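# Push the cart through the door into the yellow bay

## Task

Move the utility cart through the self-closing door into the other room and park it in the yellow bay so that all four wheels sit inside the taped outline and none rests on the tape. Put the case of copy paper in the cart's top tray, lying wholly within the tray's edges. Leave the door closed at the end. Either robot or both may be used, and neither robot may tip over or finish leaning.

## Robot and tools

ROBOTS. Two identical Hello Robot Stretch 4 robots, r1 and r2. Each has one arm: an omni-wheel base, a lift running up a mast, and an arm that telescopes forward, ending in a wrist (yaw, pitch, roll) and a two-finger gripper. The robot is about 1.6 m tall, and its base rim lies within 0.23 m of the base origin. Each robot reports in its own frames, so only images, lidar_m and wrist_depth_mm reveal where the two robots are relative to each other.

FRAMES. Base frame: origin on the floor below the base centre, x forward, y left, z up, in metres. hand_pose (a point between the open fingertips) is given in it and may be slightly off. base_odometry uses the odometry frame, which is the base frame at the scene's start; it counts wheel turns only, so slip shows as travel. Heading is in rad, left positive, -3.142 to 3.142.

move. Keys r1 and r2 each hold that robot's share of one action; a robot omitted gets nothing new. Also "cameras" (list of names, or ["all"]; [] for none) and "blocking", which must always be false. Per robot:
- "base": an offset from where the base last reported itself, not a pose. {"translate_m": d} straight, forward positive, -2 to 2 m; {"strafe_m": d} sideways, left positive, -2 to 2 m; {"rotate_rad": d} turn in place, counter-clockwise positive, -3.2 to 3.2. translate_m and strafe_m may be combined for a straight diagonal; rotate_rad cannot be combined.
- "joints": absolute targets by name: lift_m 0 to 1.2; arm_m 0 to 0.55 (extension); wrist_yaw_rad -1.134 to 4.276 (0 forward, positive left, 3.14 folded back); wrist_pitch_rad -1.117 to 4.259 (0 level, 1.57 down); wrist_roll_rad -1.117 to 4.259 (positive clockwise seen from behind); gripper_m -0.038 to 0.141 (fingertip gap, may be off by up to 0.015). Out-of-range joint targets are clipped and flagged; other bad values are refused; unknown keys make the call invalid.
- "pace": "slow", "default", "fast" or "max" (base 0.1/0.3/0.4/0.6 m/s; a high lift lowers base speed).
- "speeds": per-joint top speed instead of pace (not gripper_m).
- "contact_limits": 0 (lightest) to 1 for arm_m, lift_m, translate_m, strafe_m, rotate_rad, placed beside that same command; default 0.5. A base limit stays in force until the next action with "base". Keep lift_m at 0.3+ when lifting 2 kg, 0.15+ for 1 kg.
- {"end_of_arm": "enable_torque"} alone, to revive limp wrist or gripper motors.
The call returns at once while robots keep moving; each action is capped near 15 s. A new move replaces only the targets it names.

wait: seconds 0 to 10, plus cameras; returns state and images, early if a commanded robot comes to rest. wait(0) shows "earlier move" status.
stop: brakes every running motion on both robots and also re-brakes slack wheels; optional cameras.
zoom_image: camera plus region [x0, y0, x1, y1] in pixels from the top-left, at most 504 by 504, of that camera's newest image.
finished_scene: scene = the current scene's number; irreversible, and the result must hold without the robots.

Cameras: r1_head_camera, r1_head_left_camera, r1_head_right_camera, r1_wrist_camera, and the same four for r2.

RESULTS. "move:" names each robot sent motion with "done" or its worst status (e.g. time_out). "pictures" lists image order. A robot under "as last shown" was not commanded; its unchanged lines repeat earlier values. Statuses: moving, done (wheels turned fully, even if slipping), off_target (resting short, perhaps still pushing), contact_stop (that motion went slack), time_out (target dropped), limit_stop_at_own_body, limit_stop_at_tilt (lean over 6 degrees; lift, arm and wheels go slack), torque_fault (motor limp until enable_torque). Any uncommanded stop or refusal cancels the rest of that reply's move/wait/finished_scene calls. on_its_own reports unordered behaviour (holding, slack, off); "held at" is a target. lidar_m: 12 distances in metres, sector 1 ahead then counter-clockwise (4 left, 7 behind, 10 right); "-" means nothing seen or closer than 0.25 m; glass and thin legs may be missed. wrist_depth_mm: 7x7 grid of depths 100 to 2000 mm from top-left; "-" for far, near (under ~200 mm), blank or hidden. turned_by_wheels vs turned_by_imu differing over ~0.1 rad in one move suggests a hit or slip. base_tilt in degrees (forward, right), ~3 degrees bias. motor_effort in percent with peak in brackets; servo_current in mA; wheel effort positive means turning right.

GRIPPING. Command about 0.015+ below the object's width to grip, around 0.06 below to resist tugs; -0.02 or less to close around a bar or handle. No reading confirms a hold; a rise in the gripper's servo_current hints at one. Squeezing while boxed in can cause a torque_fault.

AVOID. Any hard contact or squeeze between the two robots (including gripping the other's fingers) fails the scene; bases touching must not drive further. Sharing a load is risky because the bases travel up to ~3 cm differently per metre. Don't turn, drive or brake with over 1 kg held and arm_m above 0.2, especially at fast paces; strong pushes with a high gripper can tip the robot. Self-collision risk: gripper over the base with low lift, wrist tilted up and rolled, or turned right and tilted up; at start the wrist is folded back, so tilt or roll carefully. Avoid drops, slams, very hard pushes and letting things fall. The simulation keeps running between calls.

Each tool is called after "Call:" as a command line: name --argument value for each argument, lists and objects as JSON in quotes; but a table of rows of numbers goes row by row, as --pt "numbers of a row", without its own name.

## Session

Call:
move --blocking false --cameras '["r1_head_camera","r1_head_left_camera","r2_head_camera","r2_head_left_camera"]'

Scene clock: 0.00 s.
r1.base_odometry: x=+0.000 y=+0.000 heading=+0.000
r1.turned_by_wheels: +0.000
r1.turned_by_imu: +0.000
r1.base_tilt: forward=-1.6 right=+1.3
r1.lidar_m: 0.96 1.73 2.02 2.40 3.92 1.60 0.85 0.77 0.78 0.89 0.77 0.78
r1.base_status: not commanded
r1.joint_positions: lift_m=+0.124 arm_m=+0.000 wrist_yaw_rad=+3.194 wrist_pitch_rad=+0.002 wrist_roll_rad=+0.000 gripper_m=+0.056
r1.joint_status: not commanded
r1.measured_speeds: all 0
r1.motor_effort: lift_m=+19 arm_m=-4 wheel_0=-2 wheel_1=+1 wheel_2=+0
r1.servo_current: wrist_yaw_rad=59 wrist_pitch_rad=46 wrist_roll_rad=46 gripper_m=39
r1.hand_pose: x=-0.1216 y=+0.0722 z=+0.3019 quat_wxyz=(-0.026, -0.001, +0.000, +1.000) (m; r1's base frame)
r1.wrist_depth_mm: - 135 - - - - - / - 123 135 - - - - / - 121 191 - - - - / 110 136 194 - - - - / 137 - - - 1618 - - / 226 - 190 1098 188 1160 1118 / 224 163 750 798 768 768 759
r2.base_odometry: x=+0.000 y=+0.000 heading=+0.000
r2.turned_by_wheels: +0.000
r2.turned_by_imu: +0.000
r2.base_tilt: forward=-0.6 right=+0.1
r2.lidar_m: 1.29 1.32 1.58 2.33 2.36 2.78 1.41 1.41 2.77 2.39 2.42 1.48
r2.base_status: not commanded
r2.joint_positions: lift_m=+0.200 arm_m=+0.000 wrist_yaw_rad=+3.211 wrist_pitch_rad=+0.001 wrist_roll_rad=+0.000 gripper_m=+0.056
r2.joint_status: not commanded
r2.measured_speeds: all 0
r2.motor_effort: lift_m=+18 arm_m=-4 wheel_0=-1 wheel_1=+1 wheel_2=+1
r2.servo_current: wrist_yaw_rad=46 wrist_pitch_rad=39 wrist_roll_rad=52 gripper_m=52
r2.hand_pose: x=-0.1229 y=+0.0671 z=+0.3779 quat_wxyz=(-0.035, -0.001, +0.000, +0.999) (m; r2's base frame)
r2.wrist_depth_mm: - - 137 - - - - / - - 137 - - - - / - 109 138 - - - - / - 140 175 - - - - / 214 - - - - - - / 213 1281 196 1255 190 1336 1182 / 208 243 866 - - 854 878
pictures: r1_head_camera, r1_head_left_camera, r2_head_camera, r2_head_left_camera
Images, in order (width x height): r1_head_camera 420x560, r1_head_left_camera 420x672, r2_head_camera 420x560, r2_head_left_camera 420x672.

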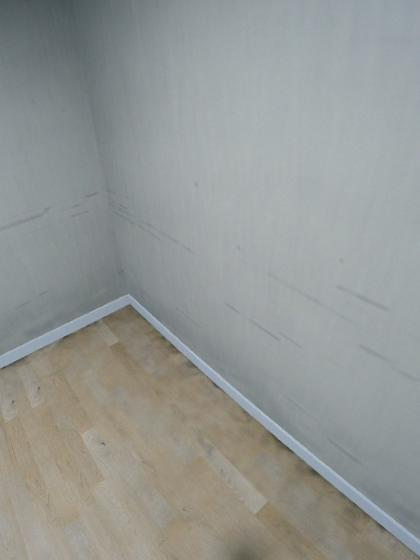

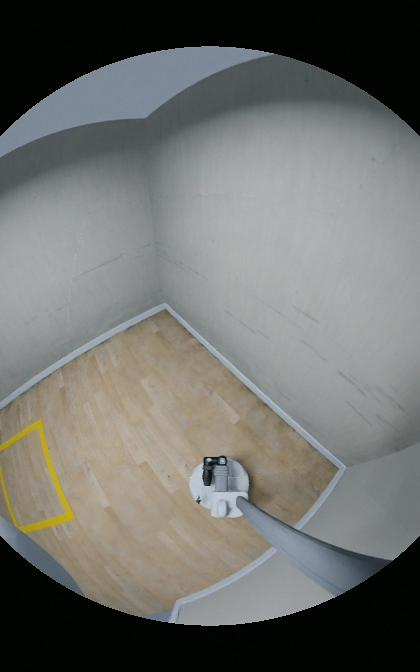

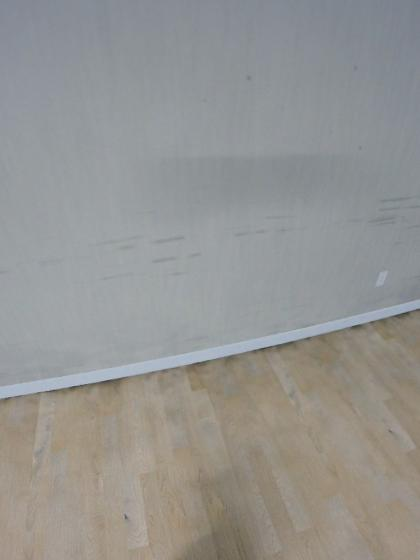

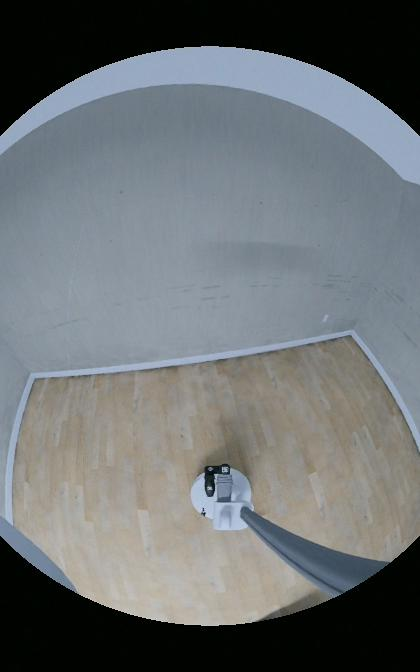

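Call:
move --blocking false --r1 '{"base":{"rotate_rad":2.2}}' --r2 '{"base":{"rotate_rad":-2.6}}' --cameras '[]'

Call:
wait --seconds 5 --cameras '[]'

Call:
wait --seconds 1 --cameras '["r1_head_camera","r1_head_left_camera","r2_head_camera","r2_head_left_camera"]'

Scene clock: 7.10 s.
move: r1 moving; r2 moving
r1.base_odometry: x=+0.000 y=+0.000 heading=+0.253
r1.turned_by_wheels: +0.253
r1.turned_by_imu: +0.253
r1.base_tilt: forward=-1.6 right=+1.3
r1.lidar_m: 1.15 2.01 2.11 2.98 2.65 1.07 0.80 0.74 0.81 0.80 0.72 0.82
r1.base_status: rotate_rad moving
r1.joint_positions: lift_m=+0.124 arm_m=+0.000 wrist_yaw_rad=+3.194 wrist_pitch_rad=+0.002 wrist_roll_rad=+0.000 gripper_m=+0.056
r1.joint_status: not commanded
r1.measured_speeds: translate_m=+0.000 strafe_m=+0.000 rotate_rad=+0.974 lift_m=+0.000 arm_m=+0.000 wrist_yaw_rad=+0.000 wrist_pitch_rad=+0.000 wrist_roll_rad=+0.000
r1.motor_effort: lift_m=+19(20) arm_m=-4(4) wheel_0=-7(9) wheel_1=-6(7) wheel_2=-6(7)
r1.servo_current: wrist_yaw_rad=46(59) wrist_pitch_rad=39(52) wrist_roll_rad=33(65) gripper_m=39(46)
r1.hand_pose: x=-0.1216 y=+0.0722 z=+0.3019 quat_wxyz=(-0.026, -0.001, +0.000, +1.000) (m; r1's base frame)
r1.wrist_depth_mm: - 135 - - - - 1808 / - 123 135 - - - 1808 / - 121 192 - - - 1756 / 111 136 195 - - - 1808 / 137 - - - - - 1756 / 226 - 190 976 188 1118 1138 / 224 152 759 798 778 750 759
r2.base_odometry: x=+0.000 y=+0.000 heading=-0.252
r2.turned_by_wheels: -0.252
r2.turned_by_imu: -0.244
r2.base_tilt: forward=-0.7 right=+0.0
r2.lidar_m: 1.35 1.27 1.41 2.01 2.34 2.43 3.58 1.41 3.28 2.43 2.39 1.79
r2.base_status: rotate_rad moving
r2.joint_positions: lift_m=+0.200 arm_m=+0.000 wrist_yaw_rad=+3.211 wrist_pitch_rad=+0.001 wrist_roll_rad=+0.000 gripper_m=+0.056
r2.joint_status: not commanded
r2.measured_speeds: translate_m=+0.001 strafe_m=+0.000 rotate_rad=-0.977 lift_m=+0.000 arm_m=+0.000 wrist_yaw_rad=+0.000 wrist_pitch_rad=+0.000 wrist_roll_rad=+0.000
r2.motor_effort: lift_m=+18(18) arm_m=-4(4) wheel_0=+11(11) wheel_1=+9(10) wheel_2=+10(11)
r2.servo_current: wrist_yaw_rad=52(52) wrist_pitch_rad=46(46) wrist_roll_rad=52(65) gripper_m=46(52)
r2.hand_pose: x=-0.1229 y=+0.0671 z=+0.3779 quat_wxyz=(-0.035, -0.001, +0.000, +0.999) (m; r2's base frame)
r2.wrist_depth_mm: - - 137 - - - - / - - 137 - - - - / - 109 138 - - - - / - 140 176 - - - - / 214 1756 - - - - - / 213 1281 196 1308 190 1336 1182 / 208 242 878 - - 854 878
pictures: none
No camera images: "cameras" was empty.

Scene clock: 9.00 s.
earlier move: r1 done; r2 moving
r1.base_odometry: x=+0.000 y=+0.000 heading=+2.200
r1.turned_by_wheels: +1.947
r1.turned_by_imu: +1.958
r1.base_tilt: forward=-1.6 right=+1.3
r1.lidar_m: 3.89 1.25 0.82 0.74 0.77 0.85 0.76 0.79 1.01 2.02 2.04 2.59
r1.base_status: done
r1.joint_positions: lift_m=+0.124 arm_m=+0.000 wrist_yaw_rad=+3.194 wrist_pitch_rad=+0.002 wrist_roll_rad=+0.000 gripper_m=+0.056
r1.joint_status: not commanded
r1.measured_speeds: all 0
r1.motor_effort: lift_m=+19(20) arm_m=-4(4) wheel_0=-1(10) wheel_1=+1(9) wheel_2=+1(8)
r1.servo_current: wrist_yaw_rad=46(65) wrist_pitch_rad=39(52) wrist_roll_rad=59(65) gripper_m=46(52)
r1.hand_pose: x=-0.1216 y=+0.0722 z=+0.3019 quat_wxyz=(-0.026, -0.001, +0.000, +1.000) (m; r1's base frame)
r1.wrist_depth_mm: - 135 - - - - - / - 123 135 - - - - / - 121 191 - - - - / 111 136 194 - - - - / 137 - - - - - - / 216 - 190 - 187 - - / 224 750 759 143 778 759 759
r2.base_odometry: x=+0.000 y=+0.000 heading=-2.599
r2.turned_by_wheels: -2.347
r2.turned_by_imu: -2.284
r2.base_tilt: forward=-0.7 right=+0.1
r2.lidar_m: 1.47 2.69 2.38 2.35 1.47 1.29 1.32 1.61 2.34 2.36 2.84 1.40
r2.base_status: rotate_rad moving
r2.joint_positions: lift_m=+0.200 arm_m=+0.000 wrist_yaw_rad=+3.211 wrist_pitch_rad=+0.001 wrist_roll_rad=+0.000 gripper_m=+0.056
r2.joint_status: not commanded
r2.measured_speeds: all 0
r2.motor_effort: lift_m=+18(18) arm_m=-4(4) wheel_0=+3(14) wheel_1=+1(11) wheel_2=+5(11)
r2.servo_current: wrist_yaw_rad=33(52) wrist_pitch_rad=39(46) wrist_roll_rad=46(65) gripper_m=46(52)
r2.hand_pose: x=-0.1229 y=+0.0671 z=+0.3779 quat_wxyz=(-0.035, -0.001, +0.000, +0.999) (m; r2's base frame)
r2.wrist_depth_mm: - - 137 - - - - / - 107 137 - - - - / - 110 138 235 - - - / - 140 165 - - - - / 216 1921 - - - - - / 214 1281 195 1182 190 1098 1118 / 211 245 878 - - 854 866
wait: 1.90 of 5 s (r1 has come to rest)
pictures: none
No camera images: "cameras" was empty.

Scene clock: 9.20 s.
earlier move: r2 done
r1.base_odometry: x=+0.000 y=+0.000 heading=+2.200
r1.turned_by_wheels: +0.000
r1.turned_by_imu: +0.000
r1.base_tilt: forward=-1.6 right=+1.3
r1.lidar_m: 3.92 1.25 0.82 0.74 0.72 0.86 0.77 0.78 0.99 2.00 2.06 2.59
r1.base_status: done
r1.joint_positions: lift_m=+0.124 arm_m=+0.000 wrist_yaw_rad=+3.194 wrist_pitch_rad=+0.002 wrist_roll_rad=+0.000 gripper_m=+0.056
r1.joint_status: not commanded
r1.measured_speeds: all 0
r1.motor_effort: lift_m=+20(20) arm_m=-4(4) wheel_0=-2(10) wheel_1=+1(9) wheel_2=+1(8)
r1.servo_current: wrist_yaw_rad=39(65) wrist_pitch_rad=39(52) wrist_roll_rad=59(65) gripper_m=39(52)
r1.hand_pose: x=-0.1216 y=+0.0722 z=+0.3019 quat_wxyz=(-0.026, -0.001, +0.000, +1.000) (m; r1's base frame)
r1.wrist_depth_mm: - 135 - - - - - / - 123 135 - - - - / - 121 191 - - - - / 111 135 194 - - - - / 137 - - - - - - / 216 - 190 - 187 - - / 224 759 759 143 788 750 759
r2.base_odometry: x=+0.000 y=+0.000 heading=-2.599
r2.turned_by_wheels: +0.000
r2.turned_by_imu: +0.000
r2.base_tilt: forward=-0.6 right=+0.1
r2.lidar_m: 1.47 2.71 2.37 2.37 1.48 1.31 1.28 1.61 2.34 2.35 2.83 1.41
r2.base_status: done
r2.joint_positions: lift_m=+0.200 arm_m=+0.000 wrist_yaw_rad=+3.211 wrist_pitch_rad=+0.001 wrist_roll_rad=+0.000 gripper_m=+0.056
r2.joint_status: not commanded
r2.measured_speeds: all 0
r2.motor_effort: lift_m=+18(18) arm_m=-4(4) wheel_0=+4(14) wheel_1=+3(11) wheel_2=+3(11)
r2.servo_current: wrist_yaw_rad=46(52) wrist_pitch_rad=46(46) wrist_roll_rad=59(65) gripper_m=46(52)
r2.hand_pose: x=-0.1229 y=+0.0671 z=+0.3779 quat_wxyz=(-0.035, -0.001, +0.000, +0.999) (m; r2's base frame)
r2.wrist_depth_mm: - - 137 - - - - / - 107 137 - - - - / - 110 138 237 - - - / - 140 164 - - - - / 216 1863 - - - - - / 212 1336 196 1182 190 1098 1098 / 211 246 866 - - 842 878
wait: 0.20 of 1 s (r2 has come to rest)
pictures: r1_head_camera, r1_head_left_camera, r2_head_camera, r2_head_left_camera
Images, in order (width x height): r1_head_camera 420x560, r1_head_left_camera 420x672, r2_head_camera 420x560, r2_head_left_camera 420x672.

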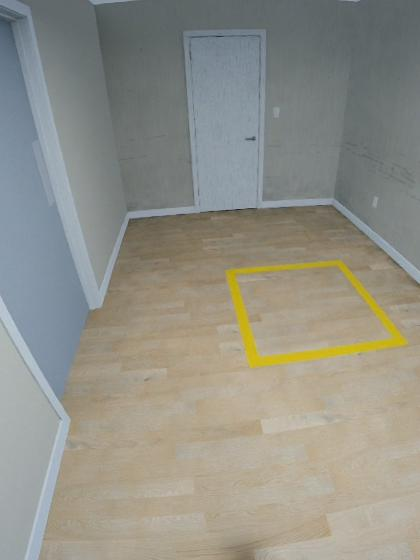

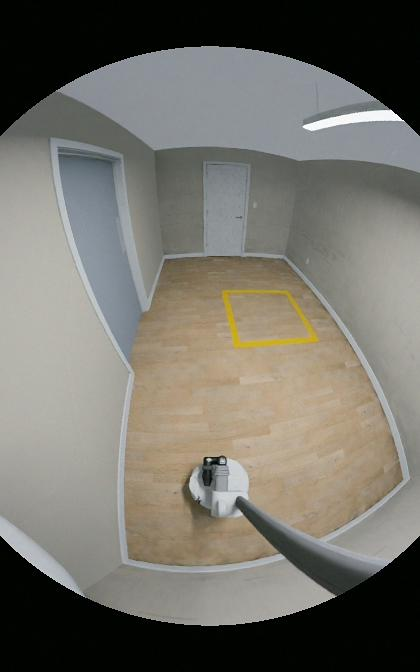

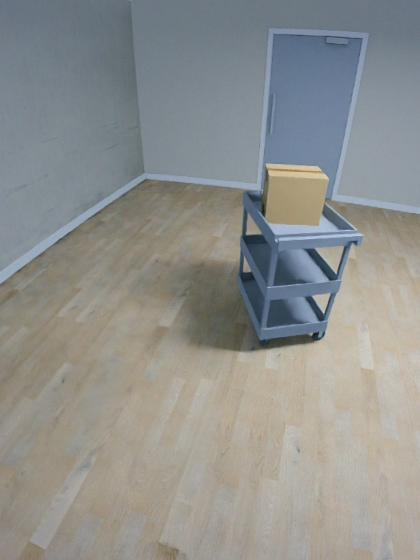

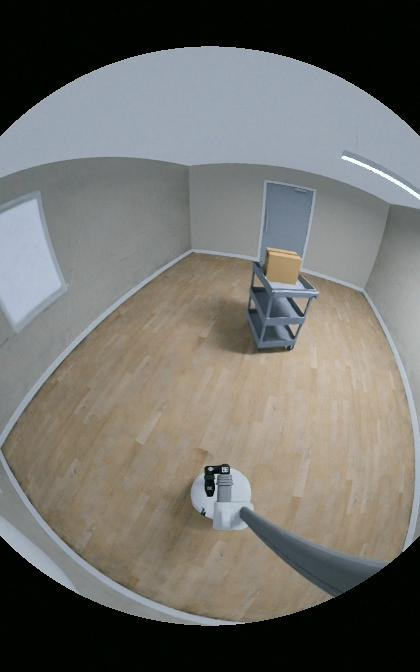

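Call:
zoom_image --camera "r2_head_camera" --region '[210, 130, 400, 370]'

Scaled by 2.100 from the camera's 420x560 image, which has a finer 1200x1600 frame.

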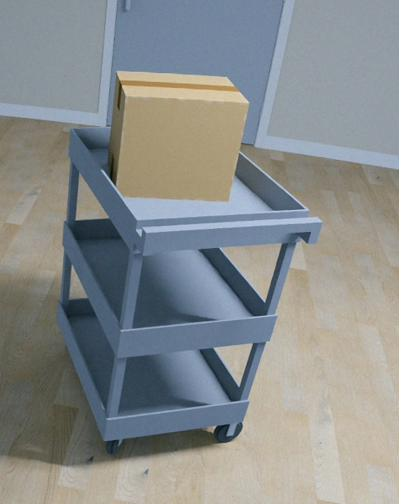

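Call:
move --blocking false --r1 '{"base":{"rotate_rad":1.74},"joints":{"lift_m":0.69}}' --r2 '{"base":{"rotate_rad":-0.26},"joints":{"lift_m":0.86}}' --cameras '[]'

Call:
wait --seconds 4 --cameras '[]'

Call:
wait --seconds 3 --cameras '["r1_head_camera","r2_head_camera"]'

Scene clock: 95.37 s.
move: r1 moving; r2 moving
r1.base_odometry: x=+0.000 y=+0.000 heading=+2.453
r1.turned_by_wheels: +0.253
r1.turned_by_imu: +0.253
r1.base_tilt: forward=-1.6 right=+1.3
r1.lidar_m: 2.20 0.98 0.78 0.75 0.84 0.76 0.77 0.85 1.32 2.03 2.22 3.35
r1.base_status: rotate_rad moving
r1.joint_positions: lift_m=+0.162 arm_m=+0.000 wrist_yaw_rad=+3.194 wrist_pitch_rad=+0.002 wrist_roll_rad=+0.000 gripper_m=+0.056
r1.joint_status: lift_m moving
r1.measured_speeds: translate_m=+0.000 strafe_m=+0.000 rotate_rad=+0.980 lift_m=+0.146 arm_m=+0.000 wrist_yaw_rad=+0.000 wrist_pitch_rad=+0.000 wrist_roll_rad=+0.000
r1.motor_effort: lift_m=+26(27) arm_m=-4(4) wheel_0=-9(9) wheel_1=-8(8) wheel_2=-6(8)
r1.servo_current: wrist_yaw_rad=46(59) wrist_pitch_rad=46(46) wrist_roll_rad=52(59) gripper_m=39(46)
r1.hand_pose: x=-0.1216 y=+0.0722 z=+0.3395 quat_wxyz=(-0.026, -0.001, +0.000, +1.000) (m; r1's base frame)
r1.wrist_depth_mm: - 135 - - - - - / - 123 135 - - - - / - 121 192 - - - - / 112 135 195 - - - - / 137 - - - - - - / 216 - 190 - 188 - - / 225 820 768 143 798 750 798
r2.base_odometry: x=+0.000 y=+0.000 heading=-2.812
r2.turned_by_wheels: -0.213
r2.turned_by_imu: -0.206
r2.base_tilt: forward=-0.7 right=+0.1
r2.lidar_m: 1.39 3.06 2.44 2.37 1.69 1.32 1.29 1.44 2.17 2.32 2.55 1.54
r2.base_status: rotate_rad moving
r2.joint_positions: lift_m=+0.238 arm_m=+0.000 wrist_yaw_rad=+3.211 wrist_pitch_rad=+0.001 wrist_roll_rad=+0.000 gripper_m=+0.056
r2.joint_status: lift_m moving
r2.measured_speeds: translate_m=-0.001 strafe_m=-0.002 rotate_rad=-0.472 lift_m=+0.146 arm_m=+0.000 wrist_yaw_rad=+0.000 wrist_pitch_rad=+0.000 wrist_roll_rad=+0.000
r2.motor_effort: lift_m=+22(24) arm_m=-4(4) wheel_0=+3(10) wheel_1=+5(10) wheel_2=+5(11)
r2.servo_current: wrist_yaw_rad=46(52) wrist_pitch_rad=39(46) wrist_roll_rad=46(59) gripper_m=39(46)
r2.hand_pose: x=-0.1228 y=+0.0671 z=+0.4157 quat_wxyz=(-0.035, -0.001, +0.000, +0.999) (m; r2's base frame)
r2.wrist_depth_mm: - - 137 - - - - / - 107 137 - - - - / - 111 138 236 - - - / - 140 165 - - - - / 216 - - - - - - / 213 1366 194 1160 190 1205 1160 / 211 244 1008 - - 960 946
pictures: none
No camera images: "cameras" was empty.

Scene clock: 98.03 s.
earlier move: r1 done; r2 moving
r1.base_odometry: x=+0.000 y=+0.000 heading=-2.343
r1.turned_by_wheels: +1.487
r1.turned_by_imu: +1.495
r1.base_tilt: forward=-1.6 right=+1.3
r1.lidar_m: 0.73 0.80 0.82 0.74 0.81 1.16 2.02 2.15 3.01 2.67 1.05 0.78
r1.base_status: done
r1.joint_positions: lift_m=+0.690 arm_m=+0.000 wrist_yaw_rad=+3.194 wrist_pitch_rad=+0.002 wrist_roll_rad=+0.000 gripper_m=+0.056
r1.joint_status: all done
r1.measured_speeds: all 0
r1.motor_effort: lift_m=+24(28) arm_m=-4(4) wheel_0=-1(10) wheel_1=+0(9) wheel_2=+1(9)
r1.servo_current: wrist_yaw_rad=65(78) wrist_pitch_rad=39(52) wrist_roll_rad=59(72) gripper_m=39(52)
r1.hand_pose: x=-0.1216 y=+0.0722 z=+0.8671 quat_wxyz=(-0.026, -0.001, +0.000, +1.000) (m; r1's base frame)
r1.wrist_depth_mm: - 135 - - - - - / - 122 145 - - - - / - 121 190 - - - - / 110 136 205 - - - - / 216 - - - - - - / - - 193 - 188 - - / 1921 1983 1921 153 - 1708 -
r2.base_odometry: x=+0.000 y=+0.000 heading=-2.858
r2.turned_by_wheels: -0.047
r2.turned_by_imu: -0.045
r2.base_tilt: forward=-0.7 right=+0.1
r2.lidar_m: 1.39 3.16 2.45 2.37 1.75 1.35 1.31 1.41 2.03 2.33 2.50 1.60
r2.base_status: done
r2.joint_positions: lift_m=+0.860 arm_m=+0.000 wrist_yaw_rad=+3.211 wrist_pitch_rad=+0.001 wrist_roll_rad=+0.000 gripper_m=+0.056
r2.joint_status: lift_m moving
r2.measured_speeds: translate_m=+0.000 strafe_m=+0.000 rotate_rad=+0.000 lift_m=+0.014 arm_m=+0.000 wrist_yaw_rad=+0.000 wrist_pitch_rad=+0.000 wrist_roll_rad=+0.000
r2.motor_effort: lift_m=+21(26) arm_m=-4(4) wheel_0=+4(10) wheel_1=+4(10) wheel_2=+5(11)
r2.servo_current: wrist_yaw_rad=46(52) wrist_pitch_rad=39(46) wrist_roll_rad=52(59) gripper_m=46(59)
r2.hand_pose: x=-0.1228 y=+0.0671 z=+1.0375 quat_wxyz=(-0.035, -0.001, +0.000, +0.999) (m; r2's base frame)
r2.wrist_depth_mm: - - 137 - - - - / - 107 137 - - - - / - 113 138 234 - - - / - 140 164 - - - - / 214 - - - - - - / 213 - 190 - 188 - - / 211 122 - - - - -
wait: 2.67 of 4 s (r1 has come to rest)
pictures: none
No camera images: "cameras" was empty.

Scene clock: 98.33 s.
earlier move: r2 done
r1.base_odometry: x=+0.000 y=+0.000 heading=-2.343
r1.turned_by_wheels: +0.000
r1.turned_by_imu: +0.000
r1.base_tilt: forward=-1.5 right=+1.3
r1.lidar_m: 0.75 0.80 0.81 0.76 0.83 1.16 2.02 2.14 3.02 2.66 1.06 0.79
r1.base_status: done
r1.joint_positions: lift_m=+0.690 arm_m=+0.000 wrist_yaw_rad=+3.194 wrist_pitch_rad=+0.002 wrist_roll_rad=+0.000 gripper_m=+0.056
r1.joint_status: all done
r1.measured_speeds: all 0
r1.motor_effort: lift_m=+24(28) arm_m=-4(4) wheel_0=-1(10) wheel_1=+0(9) wheel_2=+1(9)
r1.servo_current: wrist_yaw_rad=33(78) wrist_pitch_rad=39(52) wrist_roll_rad=52(72) gripper_m=46(52)
r1.hand_pose: x=-0.1216 y=+0.0722 z=+0.8671 quat_wxyz=(-0.026, -0.001, +0.000, +1.000) (m; r1's base frame)
r1.wrist_depth_mm: - 135 - - - - - / - 122 146 - - - - / - 121 190 - - - - / 110 136 206 - - - - / 216 - - - - - - / - - 194 - 188 - - / 1921 1921 1863 153 - 1756 -
r2.base_odometry: x=+0.000 y=+0.000 heading=-2.858
r2.turned_by_wheels: +0.000
r2.turned_by_imu: +0.000
r2.base_tilt: forward=-0.6 right=+0.1
r2.lidar_m: 1.41 3.19 2.44 2.38 1.77 1.35 1.32 1.41 2.05 2.32 2.47 1.61
r2.base_status: done
r2.joint_positions: lift_m=+0.860 arm_m=+0.000 wrist_yaw_rad=+3.211 wrist_pitch_rad=+0.001 wrist_roll_rad=+0.000 gripper_m=+0.056
r2.joint_status: all done
r2.measured_speeds: all 0
r2.motor_effort: lift_m=+21(26) arm_m=-4(4) wheel_0=+3(10) wheel_1=+3(10) wheel_2=+5(11)
r2.servo_current: wrist_yaw_rad=46(52) wrist_pitch_rad=39(46) wrist_roll_rad=52(59) gripper_m=52(59)
r2.hand_pose: x=-0.1228 y=+0.0671 z=+1.0376 quat_wxyz=(-0.035, -0.001, +0.000, +0.999) (m; r2's base frame)
r2.wrist_depth_mm: - - 137 - - - - / - 107 137 - - - - / - 113 138 235 - - - / - 140 164 - - - - / 215 - - - - - - / 213 - 190 - 188 - - / 211 122 - - - - -
wait: 0.30 of 3 s (r2 has come to rest)
pictures: r1_head_camera, r2_head_camera
Images, in order (width x height): r1_head_camera 420x560, r2_head_camera 420x560.

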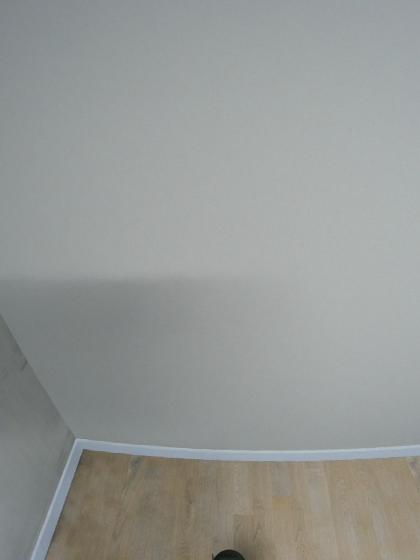

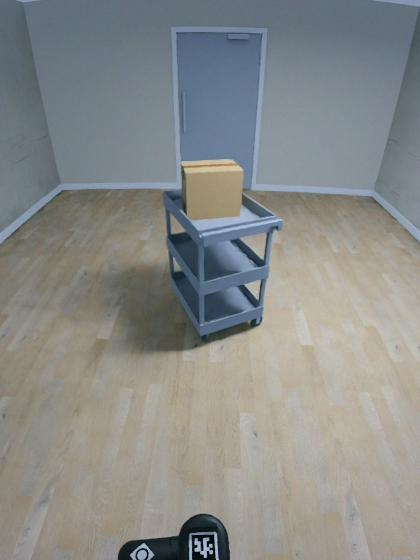

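Call:
move --blocking false --r1 '{"base":{"strafe_m":-1.6,"translate_m":-0.1},"joints":{"wrist_yaw_rad":0.0,"wrist_roll_rad":1.567,"gripper_m":-0.02}}' --r2 '{"base":{"strafe_m":0.95,"translate_m":0.5}}' --cameras '[]'

Call:
wait --seconds 5 --cameras '[]'

Call:
wait --seconds 4 --cameras '["r1_head_camera","r2_head_camera"]'

Scene clock: 111.57 s.
move: r1 moving; r2 moving
r1.base_odometry: x=-0.024 y=+0.026 heading=-2.343
r1.turned_by_wheels: +0.000
r1.turned_by_imu: +0.000
r1.base_tilt: forward=-1.6 right=+1.3
r1.lidar_m: 0.75 0.80 0.83 0.81 0.84 1.24 2.01 2.11 3.01 2.66 1.08 0.79
r1.base_status: translate_m moving; strafe_m moving
r1.joint_positions: lift_m=+0.690 arm_m=+0.000 wrist_yaw_rad=+2.607 wrist_pitch_rad=+0.002 wrist_roll_rad=+0.582 gripper_m=+0.037
r1.joint_status: wrist_yaw_rad moving; wrist_roll_rad moving; gripper_m moving
r1.measured_speeds: translate_m=-0.009 strafe_m=-0.136 rotate_rad=+0.000 lift_m=+0.000 arm_m=+0.000 wrist_yaw_rad=-1.819 wrist_pitch_rad=+0.000 wrist_roll_rad=+1.820
r1.motor_effort: lift_m=+24(24) arm_m=-3(4) wheel_0=+9(9) wheel_1=-10(11) wheel_2=+3(4)
r1.servo_current: wrist_yaw_rad=104(104) wrist_pitch_rad=39(52) wrist_roll_rad=52(117) gripper_m=111(111)
r1.hand_pose: x=-0.0328 y=+0.2221 z=+0.8672 quat_wxyz=(+0.253, +0.075, +0.277, +0.924) (m; r1's base frame)
r1.wrist_depth_mm: - - - - - - - / - - - - - - - / - - - - - - - / - - - - - - - / - - - - - - - / - - 194 - 186 - - / - 142 - - 165 - -
r2.base_odometry: x=-0.006 y=-0.031 heading=-2.859
r2.turned_by_wheels: +0.000
r2.turned_by_imu: +0.000
r2.base_tilt: forward=-0.7 right=+0.1
r2.lidar_m: 1.39 3.18 2.40 2.35 1.72 1.35 1.31 1.44 2.08 2.37 2.53 1.58
r2.base_status: translate_m moving; strafe_m moving
r2.joint_positions: lift_m=+0.860 arm_m=+0.000 wrist_yaw_rad=+3.211 wrist_pitch_rad=+0.001 wrist_roll_rad=+0.000 gripper_m=+0.056
r2.joint_status: not commanded
r2.measured_speeds: translate_m=+0.056 strafe_m=+0.108 rotate_rad=+0.001 lift_m=+0.000 arm_m=+0.000 wrist_yaw_rad=+0.000 wrist_pitch_rad=+0.000 wrist_roll_rad=+0.000
r2.motor_effort: lift_m=+21(21) arm_m=-4(4) wheel_0=-9(10) wheel_1=+11(12) wheel_2=-7(8)
r2.servo_current: wrist_yaw_rad=46(65) wrist_pitch_rad=39(46) wrist_roll_rad=39(59) gripper_m=46(52)
r2.hand_pose: x=-0.1228 y=+0.0671 z=+1.0376 quat_wxyz=(-0.035, -0.001, +0.000, +0.999) (m; r2's base frame)
r2.wrist_depth_mm: - - 136 - - - - / - - 137 - - - - / - 111 138 222 - - - / - 139 155 - - - - / 213 - - - - - - / 211 - 189 - 188 - - / 206 125 - - - - -
pictures: none
No camera images: "cameras" was empty.

Scene clock: 116.13 s.
earlier move: r1 moving; r2 done
r1.base_odometry: x=-0.913 y=+1.008 heading=-2.343
r1.turned_by_wheels: +0.000
r1.turned_by_imu: -0.008
r1.base_tilt: forward=-1.6 right=+1.2
r1.lidar_m: 0.85 0.82 1.22 2.12 2.23 2.03 1.98 2.09 2.66 2.58 1.09 0.92
r1.base_status: translate_m moving; strafe_m moving
r1.joint_positions: lift_m=+0.690 arm_m=+0.000 wrist_yaw_rad=+0.003 wrist_pitch_rad=+0.002 wrist_roll_rad=+1.565 gripper_m=-0.019
r1.joint_status: all done
r1.measured_speeds: translate_m=-0.019 strafe_m=-0.299 rotate_rad=-0.005 lift_m=+0.000 arm_m=+0.000 wrist_yaw_rad=+0.000 wrist_pitch_rad=+0.000 wrist_roll_rad=+0.000
r1.motor_effort: lift_m=+23(24) arm_m=-4(4) wheel_0=+6(11) wheel_1=-7(12) wheel_2=+2(5)
r1.servo_current: wrist_yaw_rad=46(111) wrist_pitch_rad=46(52) wrist_roll_rad=46(117) gripper_m=46(137)
r1.hand_pose: x=+0.4595 y=-0.0867 z=+0.8672 quat_wxyz=(+0.709, +0.705, +0.002, +0.000) (m; r1's base frame)
r1.wrist_depth_mm: - - - - - - - / - - - - - - - / - - - - - - - / - - - - - - - / - - - - - - - / - - 183 198 171 - - / - 132 163 145 144 - -
r2.base_odometry: x=-0.215 y=-1.052 heading=-2.859
r2.turned_by_wheels: +0.000
r2.turned_by_imu: +0.003
r2.base_tilt: forward=-0.7 right=+0.1
r2.lidar_m: 4.03 1.87 1.40 1.38 1.54 1.78 1.73 1.85 2.69 3.31 1.33 1.35
r2.base_status: done
r2.joint_positions: lift_m=+0.860 arm_m=+0.000 wrist_yaw_rad=+3.211 wrist_pitch_rad=+0.001 wrist_roll_rad=+0.000 gripper_m=+0.056
r2.joint_status: not commanded
r2.measured_speeds: all 0
r2.motor_effort: lift_m=+21(21) arm_m=-4(4) wheel_0=-4(11) wheel_1=+3(13) wheel_2=-4(10)
r2.servo_current: wrist_yaw_rad=33(65) wrist_pitch_rad=39(46) wrist_roll_rad=46(59) gripper_m=46(52)
r2.hand_pose: x=-0.1228 y=+0.0671 z=+1.0376 quat_wxyz=(-0.035, -0.001, +0.000, +0.999) (m; r2's base frame)
r2.wrist_depth_mm: - - 137 - - - - / - 107 137 - - - - / - 110 138 235 - - - / - 140 165 - - - - / 216 - - - - - - / 213 - 195 - 188 - - / 211 245 - - - - -
wait: 4.57 of 5 s (r2 has come to rest)
pictures: none
No camera images: "cameras" was empty.

Scene clock: 117.77 s.
earlier move: r1 done
r1.base_odometry: x=-1.076 y=+1.188 heading=-2.343
r1.turned_by_wheels: +0.000
r1.turned_by_imu: -0.001
r1.base_tilt: forward=-1.6 right=+1.3
r1.lidar_m: 0.88 0.92 1.18 2.36 2.48 2.03 1.97 2.10 2.43 2.35 1.11 0.91
r1.base_status: done
r1.joint_positions: lift_m=+0.690 arm_m=+0.000 wrist_yaw_rad=+0.003 wrist_pitch_rad=+0.002 wrist_roll_rad=+1.565 gripper_m=-0.019
r1.joint_status: all done
r1.measured_speeds: all 0
r1.motor_effort: lift_m=+23(24) arm_m=-3(4) wheel_0=+2(11) wheel_1=+0(12) wheel_2=+2(5)
r1.servo_current: wrist_yaw_rad=33(111) wrist_pitch_rad=39(52) wrist_roll_rad=46(117) gripper_m=52(137)
r1.hand_pose: x=+0.4595 y=-0.0867 z=+0.8672 quat_wxyz=(+0.709, +0.705, +0.002, +0.000) (m; r1's base frame)
r1.wrist_depth_mm: 654 654 668 - - - - / - - - - - - - / - - - - - - - / - - - - - - - / - - - - - - - / - - 182 198 171 - - / - 132 163 145 145 - -
r2.base_odometry: x=-0.215 y=-1.052 heading=-2.859
r2.turned_by_wheels: +0.000
r2.turned_by_imu: +0.000
r2.base_tilt: forward=-0.7 right=+0.1
r2.lidar_m: 4.06 1.90 1.41 1.39 1.52 1.77 1.73 1.87 2.74 3.33 1.34 1.33
r2.base_status: done
r2.joint_positions: lift_m=+0.860 arm_m=+0.000 wrist_yaw_rad=+3.211 wrist_pitch_rad=+0.001 wrist_roll_rad=+0.000 gripper_m=+0.056
r2.joint_status: not commanded
r2.measured_speeds: all 0
r2.motor_effort: lift_m=+21(21) arm_m=-4(4) wheel_0=-4(11) wheel_1=+2(13) wheel_2=-4(10)
r2.servo_current: wrist_yaw_rad=52(65) wrist_pitch_rad=46(46) wrist_roll_rad=52(59) gripper_m=52(52)
r2.hand_pose: x=-0.1228 y=+0.0671 z=+1.0376 quat_wxyz=(-0.035, -0.001, +0.000, +0.999) (m; r2's base frame)
r2.wrist_depth_mm: - - 137 - - - - / - 107 137 - - - - / - 113 138 236 - - - / - 140 165 - - - - / 216 - - - - - - / 213 - 195 - 188 - - / 211 244 - - - - -
wait: 1.63 of 4 s (r1 has come to rest)
pictures: r1_head_camera, r2_head_camera
Images, in order (width x height): r1_head_camera 420x560, r2_head_camera 420x560.

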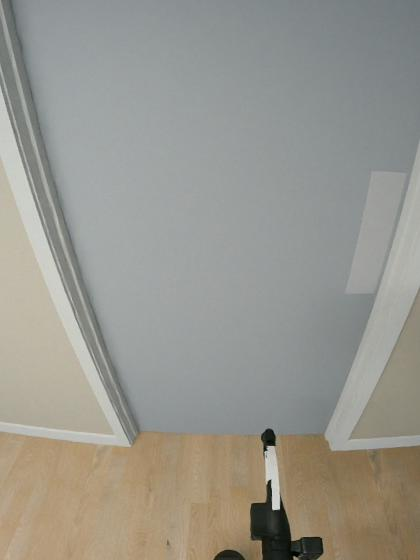

